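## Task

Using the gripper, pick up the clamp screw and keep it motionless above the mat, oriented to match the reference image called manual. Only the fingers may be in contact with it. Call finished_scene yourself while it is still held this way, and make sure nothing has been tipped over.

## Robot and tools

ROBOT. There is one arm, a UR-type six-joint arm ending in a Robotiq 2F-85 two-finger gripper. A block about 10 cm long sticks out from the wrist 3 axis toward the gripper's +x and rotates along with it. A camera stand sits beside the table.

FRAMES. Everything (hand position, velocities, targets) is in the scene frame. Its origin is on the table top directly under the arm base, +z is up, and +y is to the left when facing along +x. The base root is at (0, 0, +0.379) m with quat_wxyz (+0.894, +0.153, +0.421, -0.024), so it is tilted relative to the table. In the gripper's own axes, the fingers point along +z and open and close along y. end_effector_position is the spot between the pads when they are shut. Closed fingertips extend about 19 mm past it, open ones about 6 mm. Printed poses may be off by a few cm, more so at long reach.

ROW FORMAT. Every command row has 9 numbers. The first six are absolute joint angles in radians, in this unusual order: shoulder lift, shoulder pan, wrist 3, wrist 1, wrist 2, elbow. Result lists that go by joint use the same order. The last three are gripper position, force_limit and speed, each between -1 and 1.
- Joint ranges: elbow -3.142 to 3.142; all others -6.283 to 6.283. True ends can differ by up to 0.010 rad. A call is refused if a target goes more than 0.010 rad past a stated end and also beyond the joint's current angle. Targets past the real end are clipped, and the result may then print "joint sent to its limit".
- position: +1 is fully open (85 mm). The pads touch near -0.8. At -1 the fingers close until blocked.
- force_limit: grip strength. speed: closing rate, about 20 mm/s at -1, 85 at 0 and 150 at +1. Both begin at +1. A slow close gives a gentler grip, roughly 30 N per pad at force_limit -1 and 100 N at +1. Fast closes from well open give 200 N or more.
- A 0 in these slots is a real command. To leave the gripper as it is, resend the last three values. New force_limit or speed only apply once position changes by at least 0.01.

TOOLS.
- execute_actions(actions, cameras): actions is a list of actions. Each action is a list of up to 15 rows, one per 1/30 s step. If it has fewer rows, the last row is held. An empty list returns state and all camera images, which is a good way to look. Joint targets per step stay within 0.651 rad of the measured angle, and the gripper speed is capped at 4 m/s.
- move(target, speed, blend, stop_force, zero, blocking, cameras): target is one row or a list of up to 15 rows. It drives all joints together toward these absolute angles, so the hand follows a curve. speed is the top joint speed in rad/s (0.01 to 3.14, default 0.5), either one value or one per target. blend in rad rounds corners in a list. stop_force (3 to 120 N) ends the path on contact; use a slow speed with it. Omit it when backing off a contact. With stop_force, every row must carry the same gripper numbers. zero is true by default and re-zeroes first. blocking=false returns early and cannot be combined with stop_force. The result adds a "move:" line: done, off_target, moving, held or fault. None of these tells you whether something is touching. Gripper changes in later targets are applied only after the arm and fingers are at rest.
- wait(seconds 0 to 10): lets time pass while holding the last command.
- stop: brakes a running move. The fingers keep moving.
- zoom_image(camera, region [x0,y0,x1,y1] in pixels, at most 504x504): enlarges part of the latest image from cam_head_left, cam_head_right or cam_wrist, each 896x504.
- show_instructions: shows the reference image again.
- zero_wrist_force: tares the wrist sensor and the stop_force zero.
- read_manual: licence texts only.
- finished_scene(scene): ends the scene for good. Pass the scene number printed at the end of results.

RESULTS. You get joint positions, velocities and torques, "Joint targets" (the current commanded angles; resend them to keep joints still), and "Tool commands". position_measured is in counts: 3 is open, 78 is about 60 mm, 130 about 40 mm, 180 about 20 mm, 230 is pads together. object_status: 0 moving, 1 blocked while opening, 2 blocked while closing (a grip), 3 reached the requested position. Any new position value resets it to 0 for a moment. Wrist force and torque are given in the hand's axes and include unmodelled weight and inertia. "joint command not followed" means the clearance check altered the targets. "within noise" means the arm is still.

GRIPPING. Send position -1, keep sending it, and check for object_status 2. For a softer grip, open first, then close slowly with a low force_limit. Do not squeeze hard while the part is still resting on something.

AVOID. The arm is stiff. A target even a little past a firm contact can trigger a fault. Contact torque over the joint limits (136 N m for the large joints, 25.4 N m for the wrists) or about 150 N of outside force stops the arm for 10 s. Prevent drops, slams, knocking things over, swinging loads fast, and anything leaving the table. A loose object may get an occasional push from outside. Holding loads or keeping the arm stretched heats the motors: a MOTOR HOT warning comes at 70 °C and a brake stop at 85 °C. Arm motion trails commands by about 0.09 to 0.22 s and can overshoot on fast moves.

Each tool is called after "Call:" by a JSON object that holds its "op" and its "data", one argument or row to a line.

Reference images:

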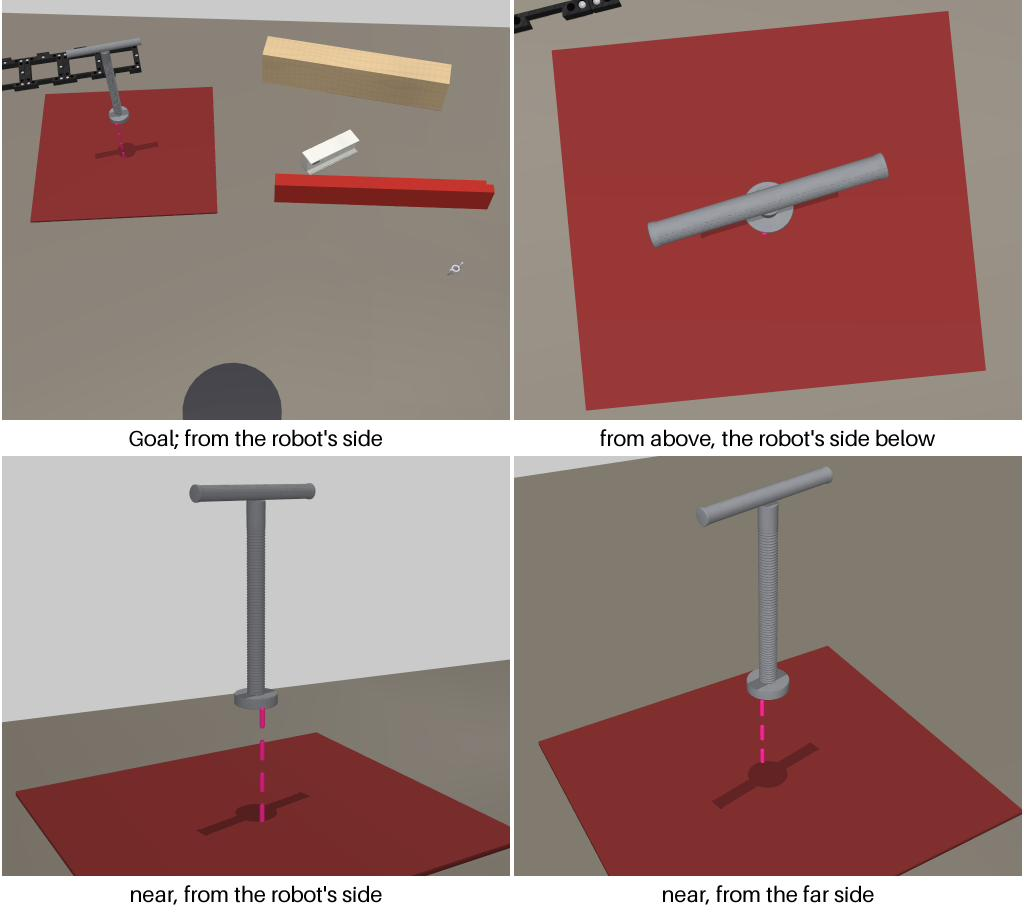

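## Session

Call:
{"op": "execute_actions", "data": {
  "actions": []
}}

Call:
{"op": "zoom_image", "data": {
  "camera": "cam_head_right",
  "region": [240, 160, 560, 480]
}}

Scene clock: 0.00 s.
end_effector_position=(+0.6429, +0.4165, +0.3711) position_measured=3 object_status=3 end_effector_quat_wxyz=(+0.550, -0.554, -0.571, -0.255)
Joint names: [shoulder lift, shoulder pan, wrist 3, wrist 1, wrist 2, elbow]
Joint positions: [-1.435 0.373 1.588 -2.264 -0.848 1.69]
Joint velocities: within noise
Joint torques (N m): no reading
Wrist force (N): no reading
Wrist torque (N m): no reading
Wrist force, peak (N): no reading
Joint targets: [-1.435 0.373 1.588 -2.264 -0.848 1.690]
Tool commands: gripper/position=+1.0 gripper/force_limit=+1.0 gripper/speed=+1.0

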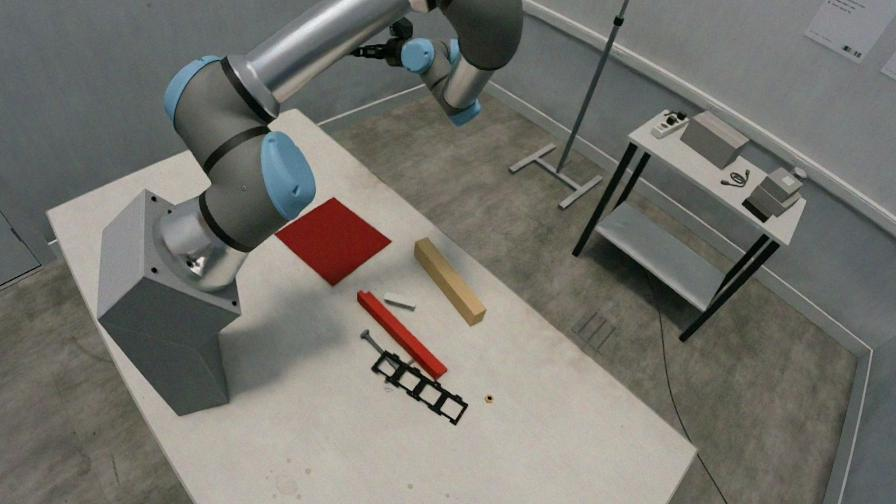

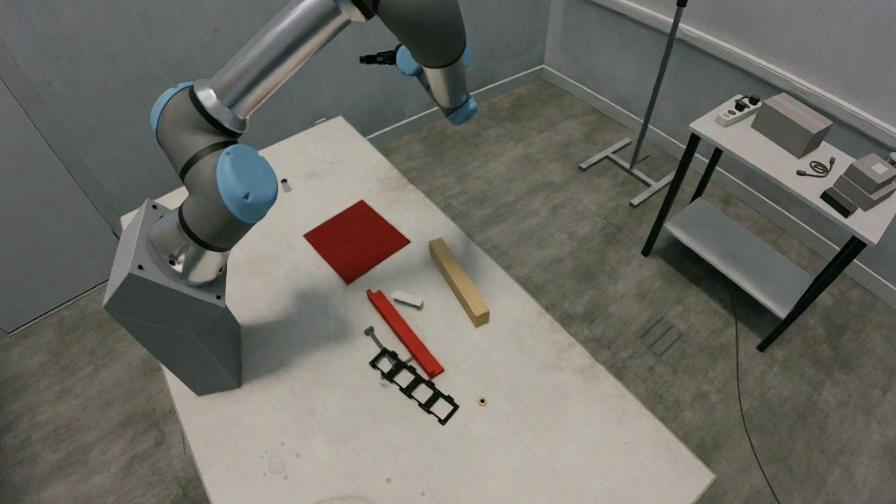

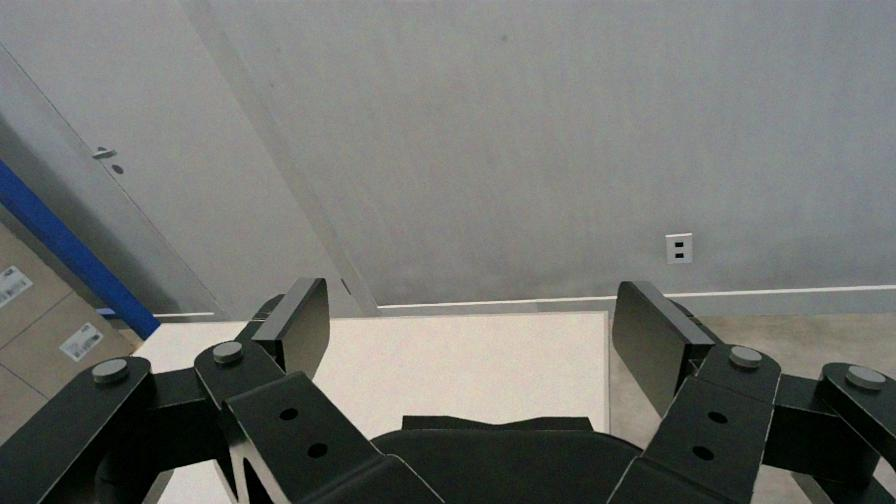

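Scaled by 1.575.

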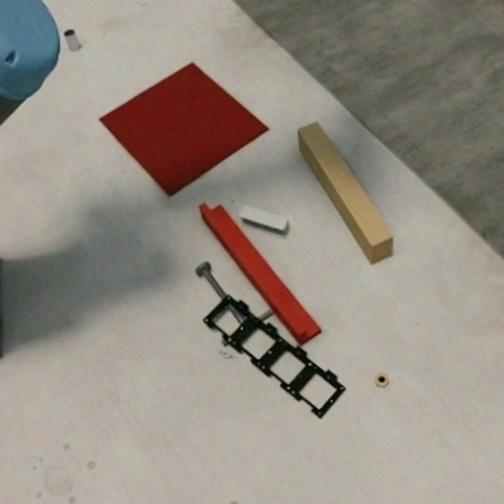

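Call:
{"op": "zoom_image", "data": {
  "camera": "cam_head_right",
  "region": [350, 310, 470, 430]
}}

Call:
{"op": "zoom_image", "data": {
  "camera": "cam_head_left",
  "region": [350, 310, 480, 430]
}}

Scaled by 4.200.

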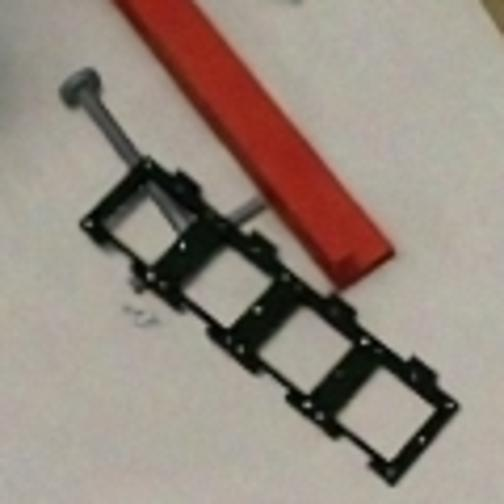

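Scaled by 3.877.

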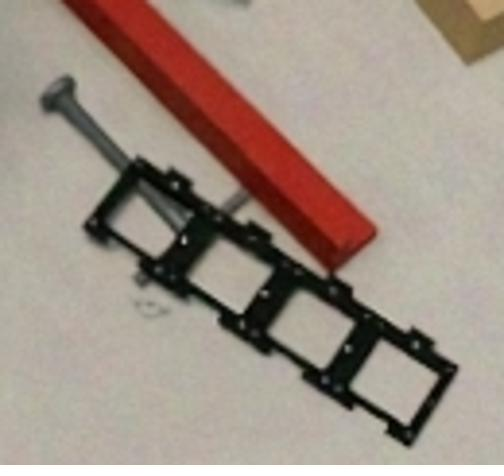

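Call:
{"op": "move", "data": {
  "target": [-1.7378,-1.4068,0.3474,0.1831,0.7835,2.567,1,1,1],
  "speed": 1.0,
  "cameras": ["all"]
}}

Call:
{"op": "zoom_image", "data": {
  "camera": "cam_wrist",
  "region": [240, 0, 744, 504]
}}

Scene clock: 58.17 s.
end_effector_position=(+0.2605, -0.1397, +0.1302) position_measured=3 object_status=3 end_effector_quat_wxyz=(-0.001, +0.707, -0.707, +0.001) end_effector_velocity=(-0.001, +0.000, +0.000) end_effector_angular_velocity=(+0.001, +0.004, -0.002)
Joint names: [shoulder lift, shoulder pan, wrist 3, wrist 1, wrist 2, elbow]
Joint positions: [-1.738 -1.407 0.348 0.183 0.783 2.567]
Joint velocities: [0 -0.002 -0.002 0.005 0.003 -0.001]
Joint torques (N m): [-8.02 -6.58 -0.9 3.97 1.6 -1.28]
Wrist force (N): [0.7 0.6 -0.5]
Wrist torque (N m): [-0.12 -0.18 0.18]
Wrist force, peak (N): [3.9 0.6 0.6]
Joint targets: [-1.738 -1.407 0.347 0.183 0.783 2.567]
move: done

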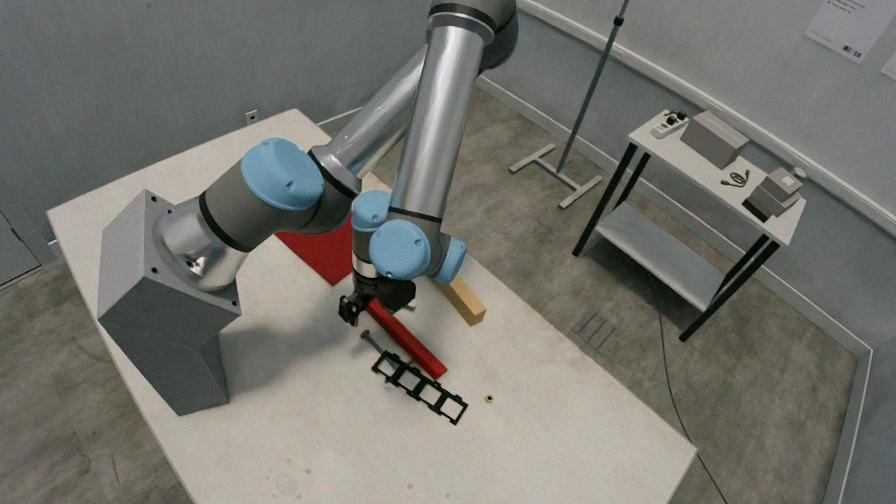

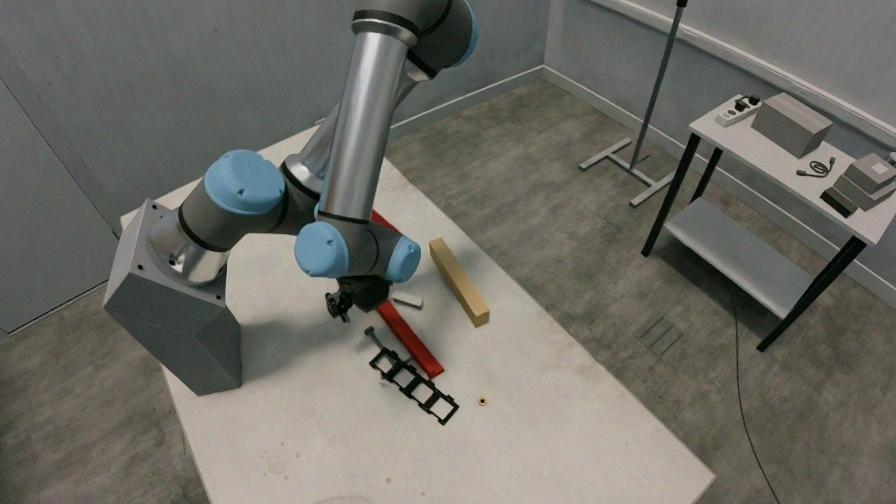

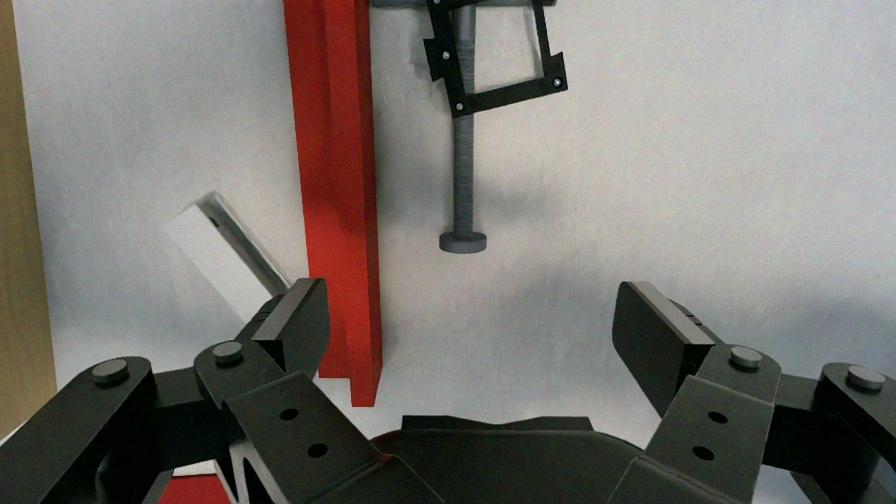

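Scaled by 1.000.

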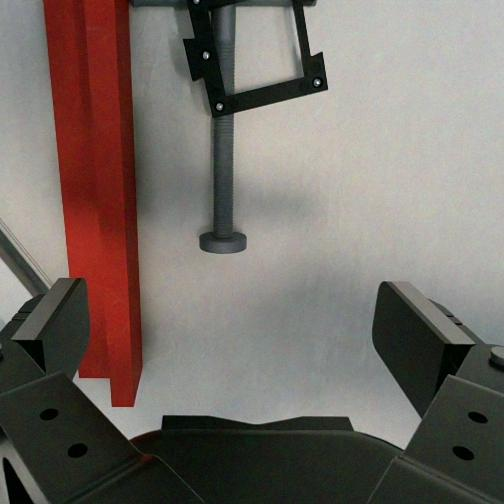

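Call:
{"op": "move", "data": {
  "target": [
    [-1.7378,-1.4068,0.3474,0.1831,0.7835,2.567,-0.2,0,-0.2],
    [-1.3827,-1.0306,0.7215,-0.2172,1.0223,2.3773,-0.2,0,-0.2]
  ],
  "speed": 0.25,
  "cameras": ["all"]
}}

Scene clock: 120.23 s.
end_effector_position=(+0.2613, -0.1500, +0.0249) position_measured=154 object_status=3 end_effector_quat_wxyz=(+0.000, +0.707, -0.707, +0.001)
Joint names: [shoulder lift, shoulder pan, wrist 3, wrist 1, wrist 2, elbow]
Joint positions: [-1.383 -1.031 0.721 -0.217 1.022 2.377]
Joint torques (N m): [-18.69 5.41 0.48 1.1 0.45 11.08]
Wrist force (N): [0.9 0.6 -0.6]
Wrist torque (N m): [-0.08 -0.14 0.30]
Wrist force, peak (N): [0.8 1.2 -1.0]
Joint targets: [-1.383 -1.031 0.722 -0.217 1.022 2.377]
move: done

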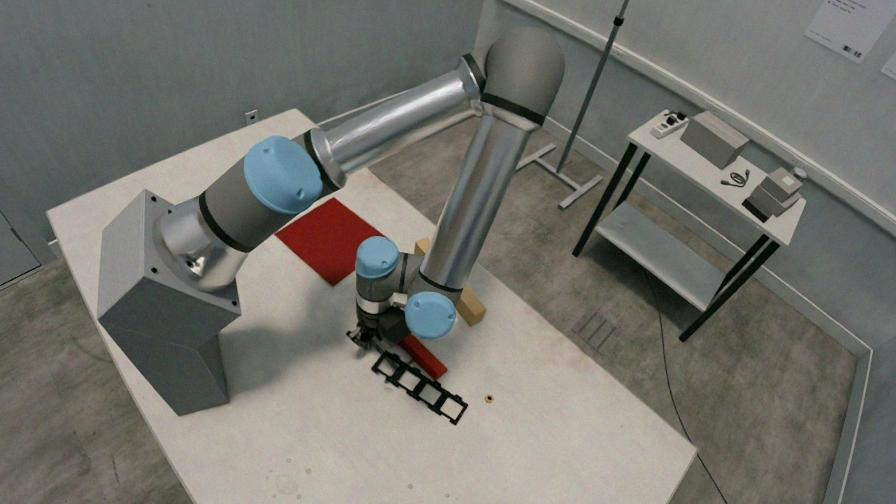

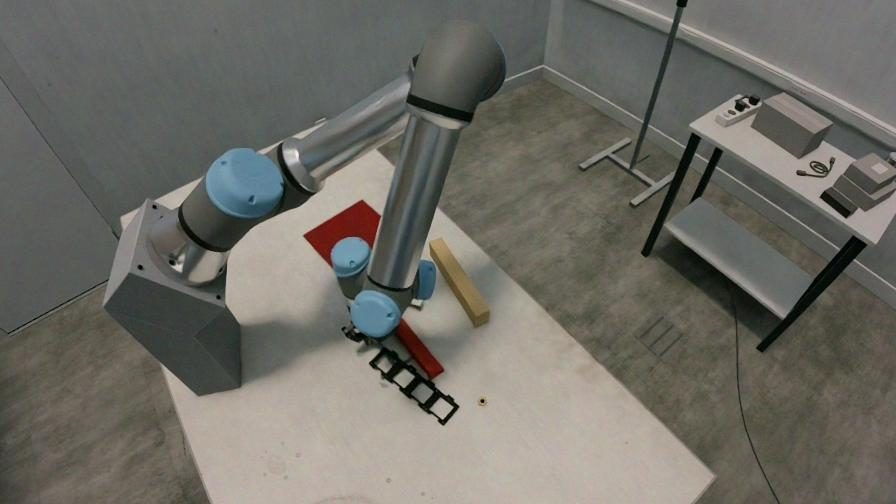

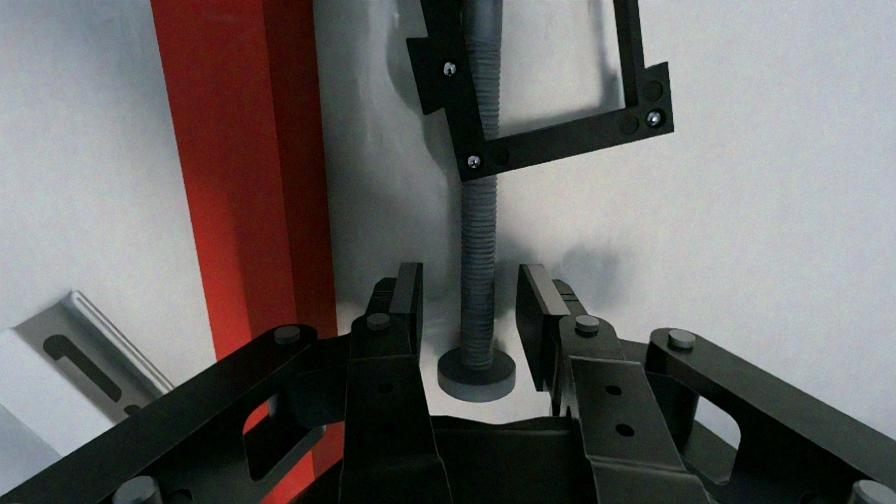

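Call:
{"op": "move", "data": {
  "target": [-1.3827,-1.0306,0.7215,-0.2172,1.0223,2.3773,-1,0,-0.6],
  "speed": 0.25,
  "cameras": ["cam_wrist"]
}}

Call:
{"op": "move", "data": {
  "target": [-1.3892,-0.7877,0.9032,-0.3911,1.2026,2.4768,-1,0,-0.6],
  "speed": 0.1,
  "cameras": ["all"]
}}

Call:
{"op": "zoom_image", "data": {
  "camera": "cam_head_right",
  "region": [330, 290, 470, 430]
}}

Scene clock: 129.17 s.
end_effector_position=(+0.2613, -0.1500, +0.0248) position_measured=209 object_status=2 end_effector_quat_wxyz=(+0.000, +0.707, -0.707, +0.001)
Joint names: [shoulder lift, shoulder pan, wrist 3, wrist 1, wrist 2, elbow]
Joint positions: [-1.383 -1.031 0.722 -0.217 1.022 2.377]
Joint torques (N m): [-21.41 7.34 1.37 0.81 1.05 12.75]
Wrist force (N): [5.0 -0.7 -23.6]
Wrist torque (N m): [-0.03 -0.22 0.35]
Wrist force, peak (N): [5.1 -0.6 -23.9]
Joint targets: [-1.383 -1.031 0.722 -0.217 1.022 2.377]
move: done
Images, in order (width x height): cam_wrist 896x504.

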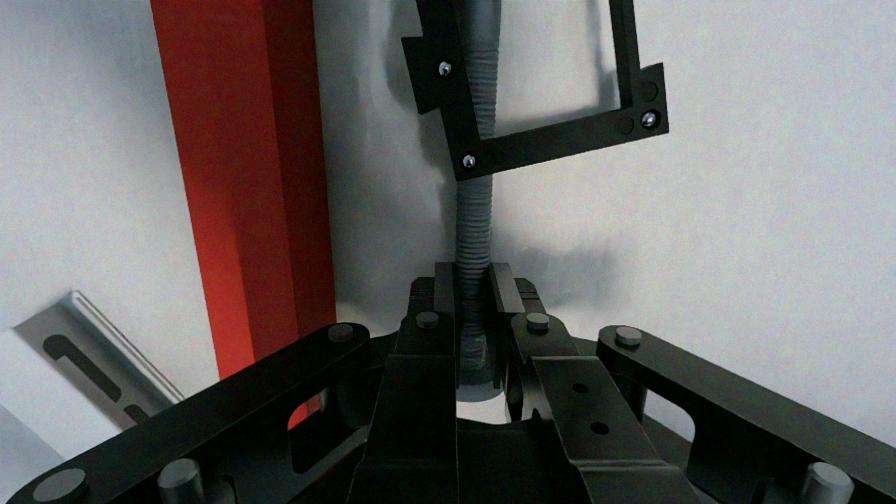

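Scene clock: 131.90 s.
end_effector_position=(+0.2592, -0.0679, +0.0286) position_measured=209 object_status=2 end_effector_quat_wxyz=(+0.000, +0.707, -0.707, +0.000)
Joint names: [shoulder lift, shoulder pan, wrist 3, wrist 1, wrist 2, elbow]
Joint positions: [-1.389 -0.788 0.903 -0.391 1.203 2.477]
Joint torques (N m): [-30.75 -3.08 -1.66 4.68 -1.27 0.65]
Wrist force (N): [0.7 1.1 1.3]
Wrist torque (N m): [0.05 -0.27 0.23]
Wrist force, peak (N): [24.2 0.8 -76.2]
Joint targets: [-1.389 -0.788 0.903 -0.391 1.203 2.477]
move: done

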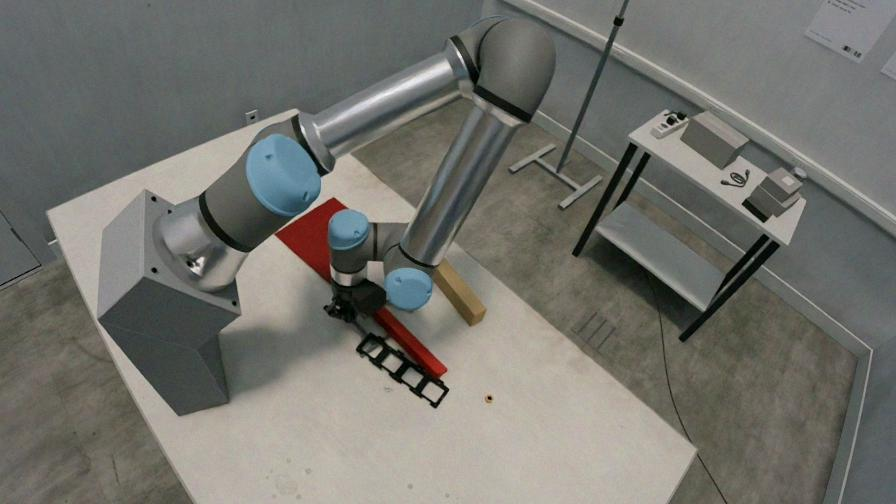

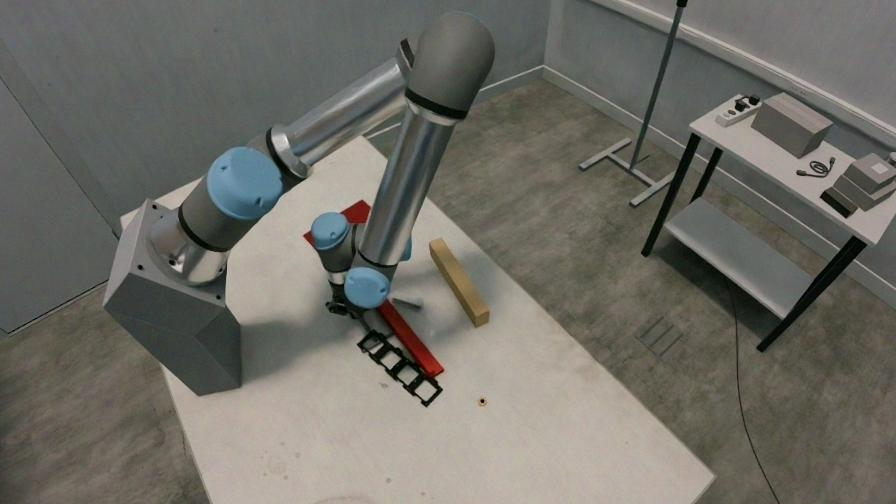

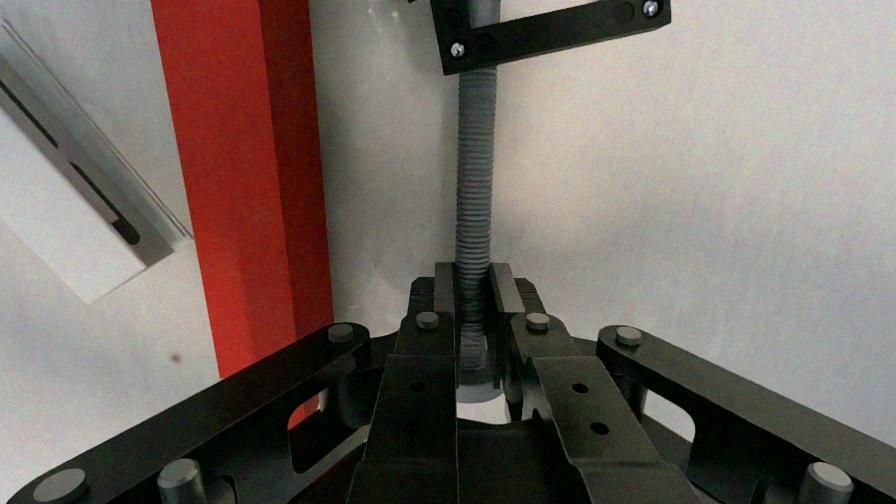

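Scaled by 3.600.

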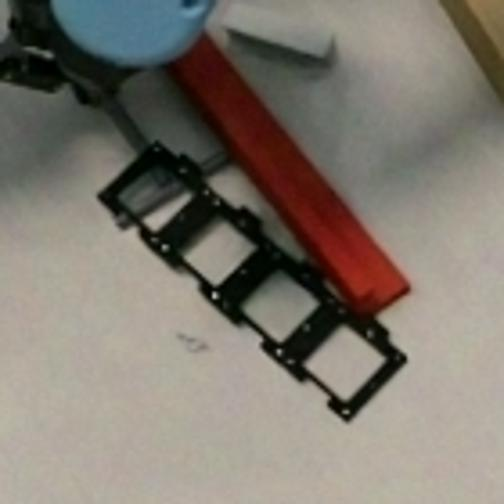

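Call:
{"op": "move", "data": {
  "target": [-1.3396,-0.4739,1.1038,-0.5098,1.4491,2.4967,-1,0,-0.6],
  "speed": 0.15,
  "cameras": ["all"]
}}

Call:
{"op": "zoom_image", "data": {
  "camera": "cam_head_right",
  "region": [290, 270, 450, 430]
}}

Scene clock: 156.73 s.
end_effector_position=(+0.2589, +0.0082, +0.0341) position_measured=209 object_status=2 end_effector_quat_wxyz=(+0.000, +0.707, -0.707, +0.000)
Joint names: [shoulder lift, shoulder pan, wrist 3, wrist 1, wrist 2, elbow]
Joint positions: [-1.339 -0.474 1.104 -0.51 1.449 2.497]
Joint torques (N m): [-34.05 10.29 -1.28 4.97 -0.79 11.72]
Wrist force (N): [0.8 1.3 1.0]
Wrist torque (N m): [0.03 -0.20 0.21]
Wrist force, peak (N): [0.6 1.6 1.7]
Joint targets: [-1.340 -0.474 1.104 -0.510 1.449 2.497]
move: done

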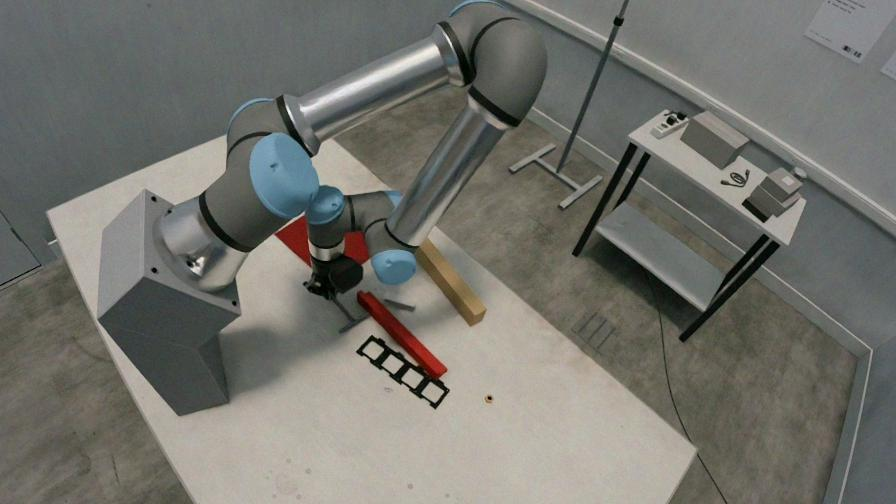

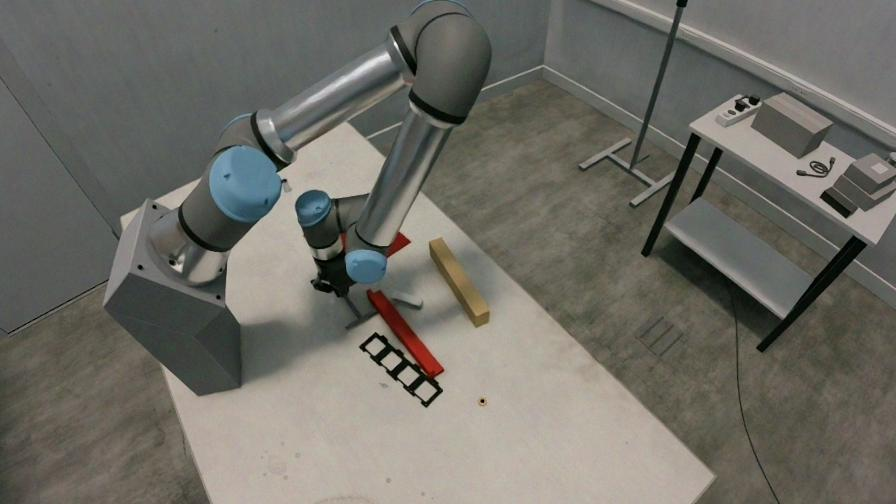

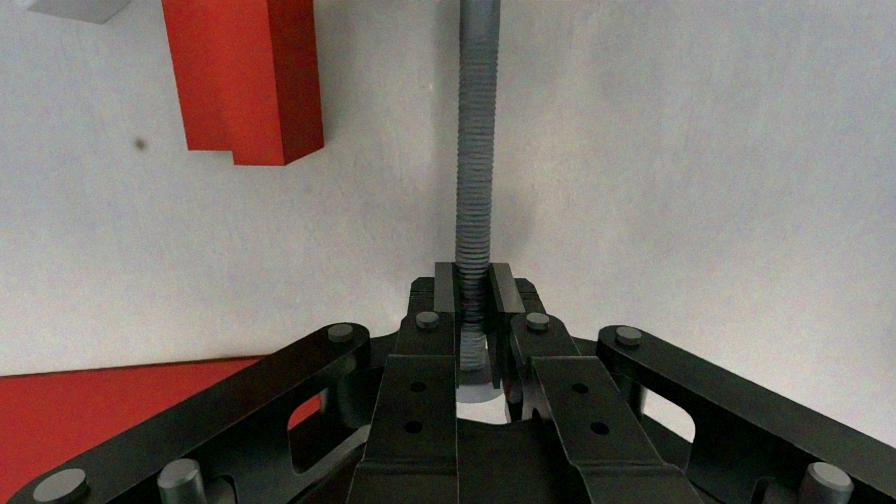

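Scaled by 3.150.

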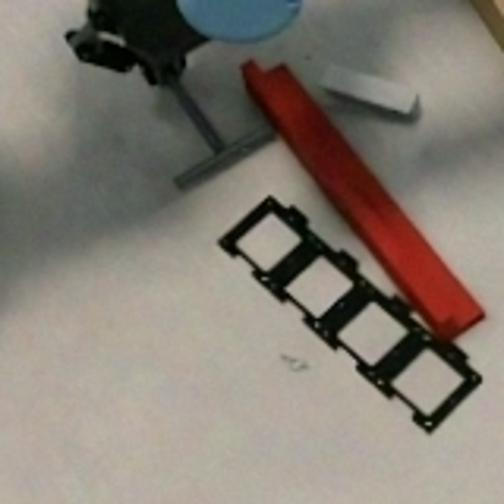

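Call:
{"op": "move", "data": {
  "target": [
    [-1.4974,-0.4431,1.1226,-0.4295,1.4736,2.5722,-1,0,-0.6],
    [-1.2178,0.2607,0.4727,-1.1452,-1.8266,1.6510,-1,0,-0.6]
  ],
  "speed": [0.25,0.8],
  "blend": [0.05,0],
  "cameras": ["all"]
}}

Call:
{"op": "zoom_image", "data": {
  "camera": "cam_head_left",
  "region": [250, 60, 500, 310]
}}

Call:
{"op": "zoom_image", "data": {
  "camera": "cam_head_right",
  "region": [250, 60, 500, 310]
}}

Scene clock: 240.20 s.
end_effector_position=(+0.3716, +0.1397, +0.2505) position_measured=209 object_status=2 end_effector_quat_wxyz=(+0.700, +0.101, -0.700, +0.101) end_effector_velocity=(+0.001, -0.002, -0.001) end_effector_angular_velocity=(+0.001, -0.003, +0.005)
Joint names: [shoulder lift, shoulder pan, wrist 3, wrist 1, wrist 2, elbow]
Joint positions: [-1.218 0.261 0.473 -1.145 -1.826 1.651]
Joint velocities: [0 0 0 0 -0.006 0]
Joint torques (N m): [-49.82 22.4 0.48 3.34 -0.41 -1.26]
Wrist force (N): [-2.0 2.3 0.5]
Wrist torque (N m): [0.40 0.02 -0.16]
Wrist force, peak (N): [1.5 3.9 -0.5]
Joint targets: [-1.218 0.261 0.473 -1.145 -1.827 1.651]
move: done

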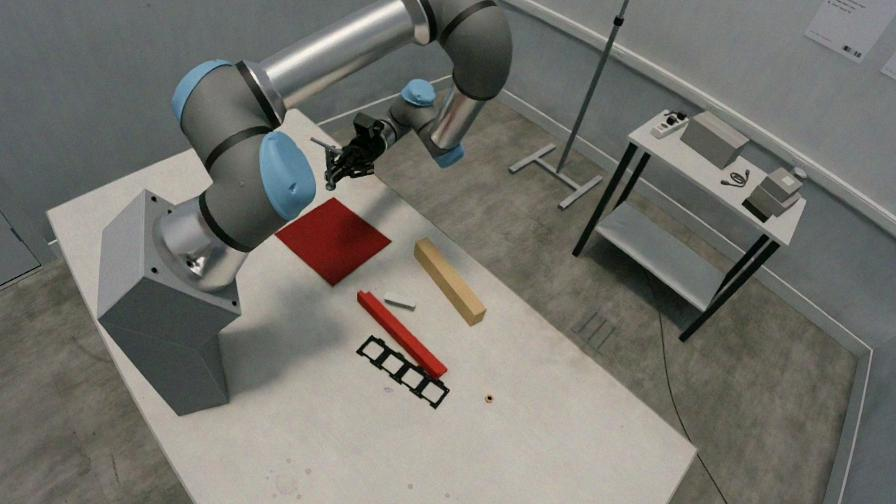

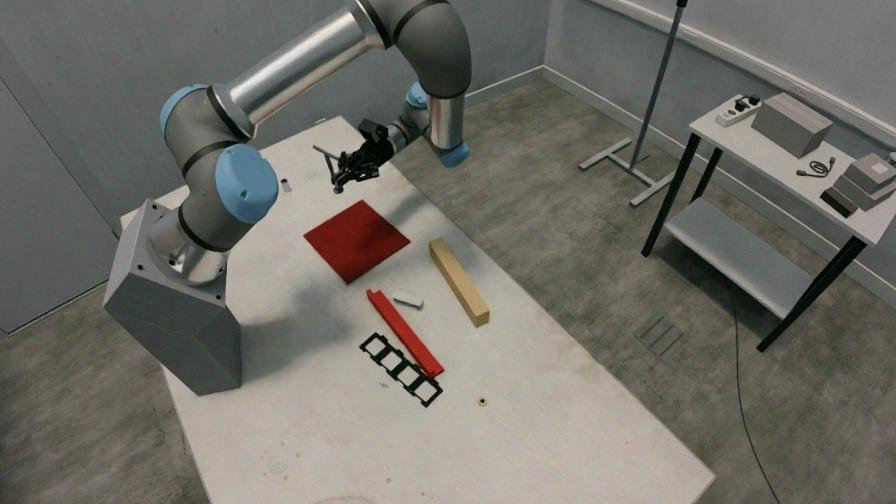

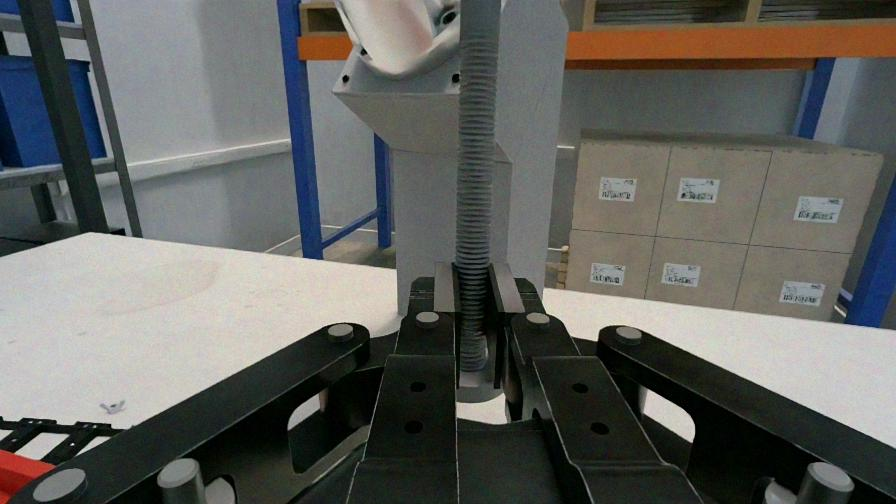

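Scaled by 2.016.

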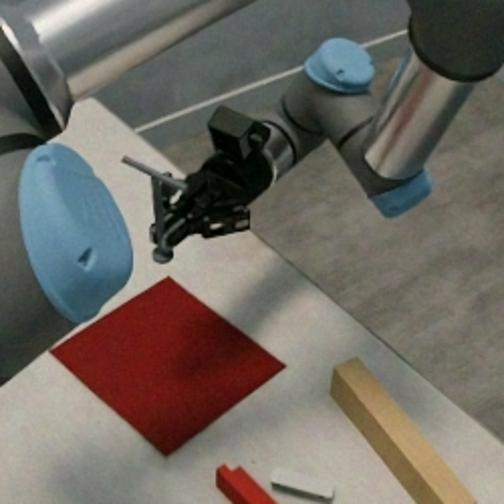

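Scaled by 2.016.

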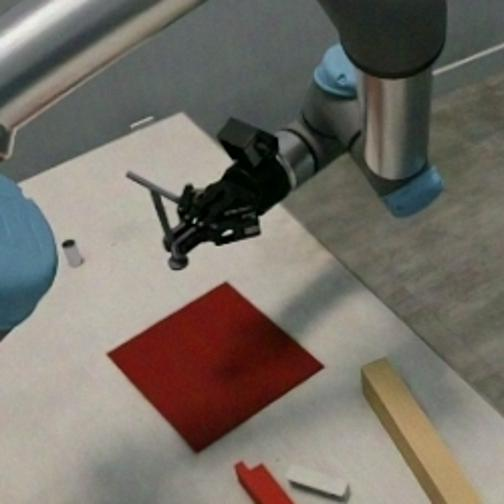

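Call:
{"op": "finished_scene", "data": {
  "scene": 2
}}

The scene is finished: the task was done.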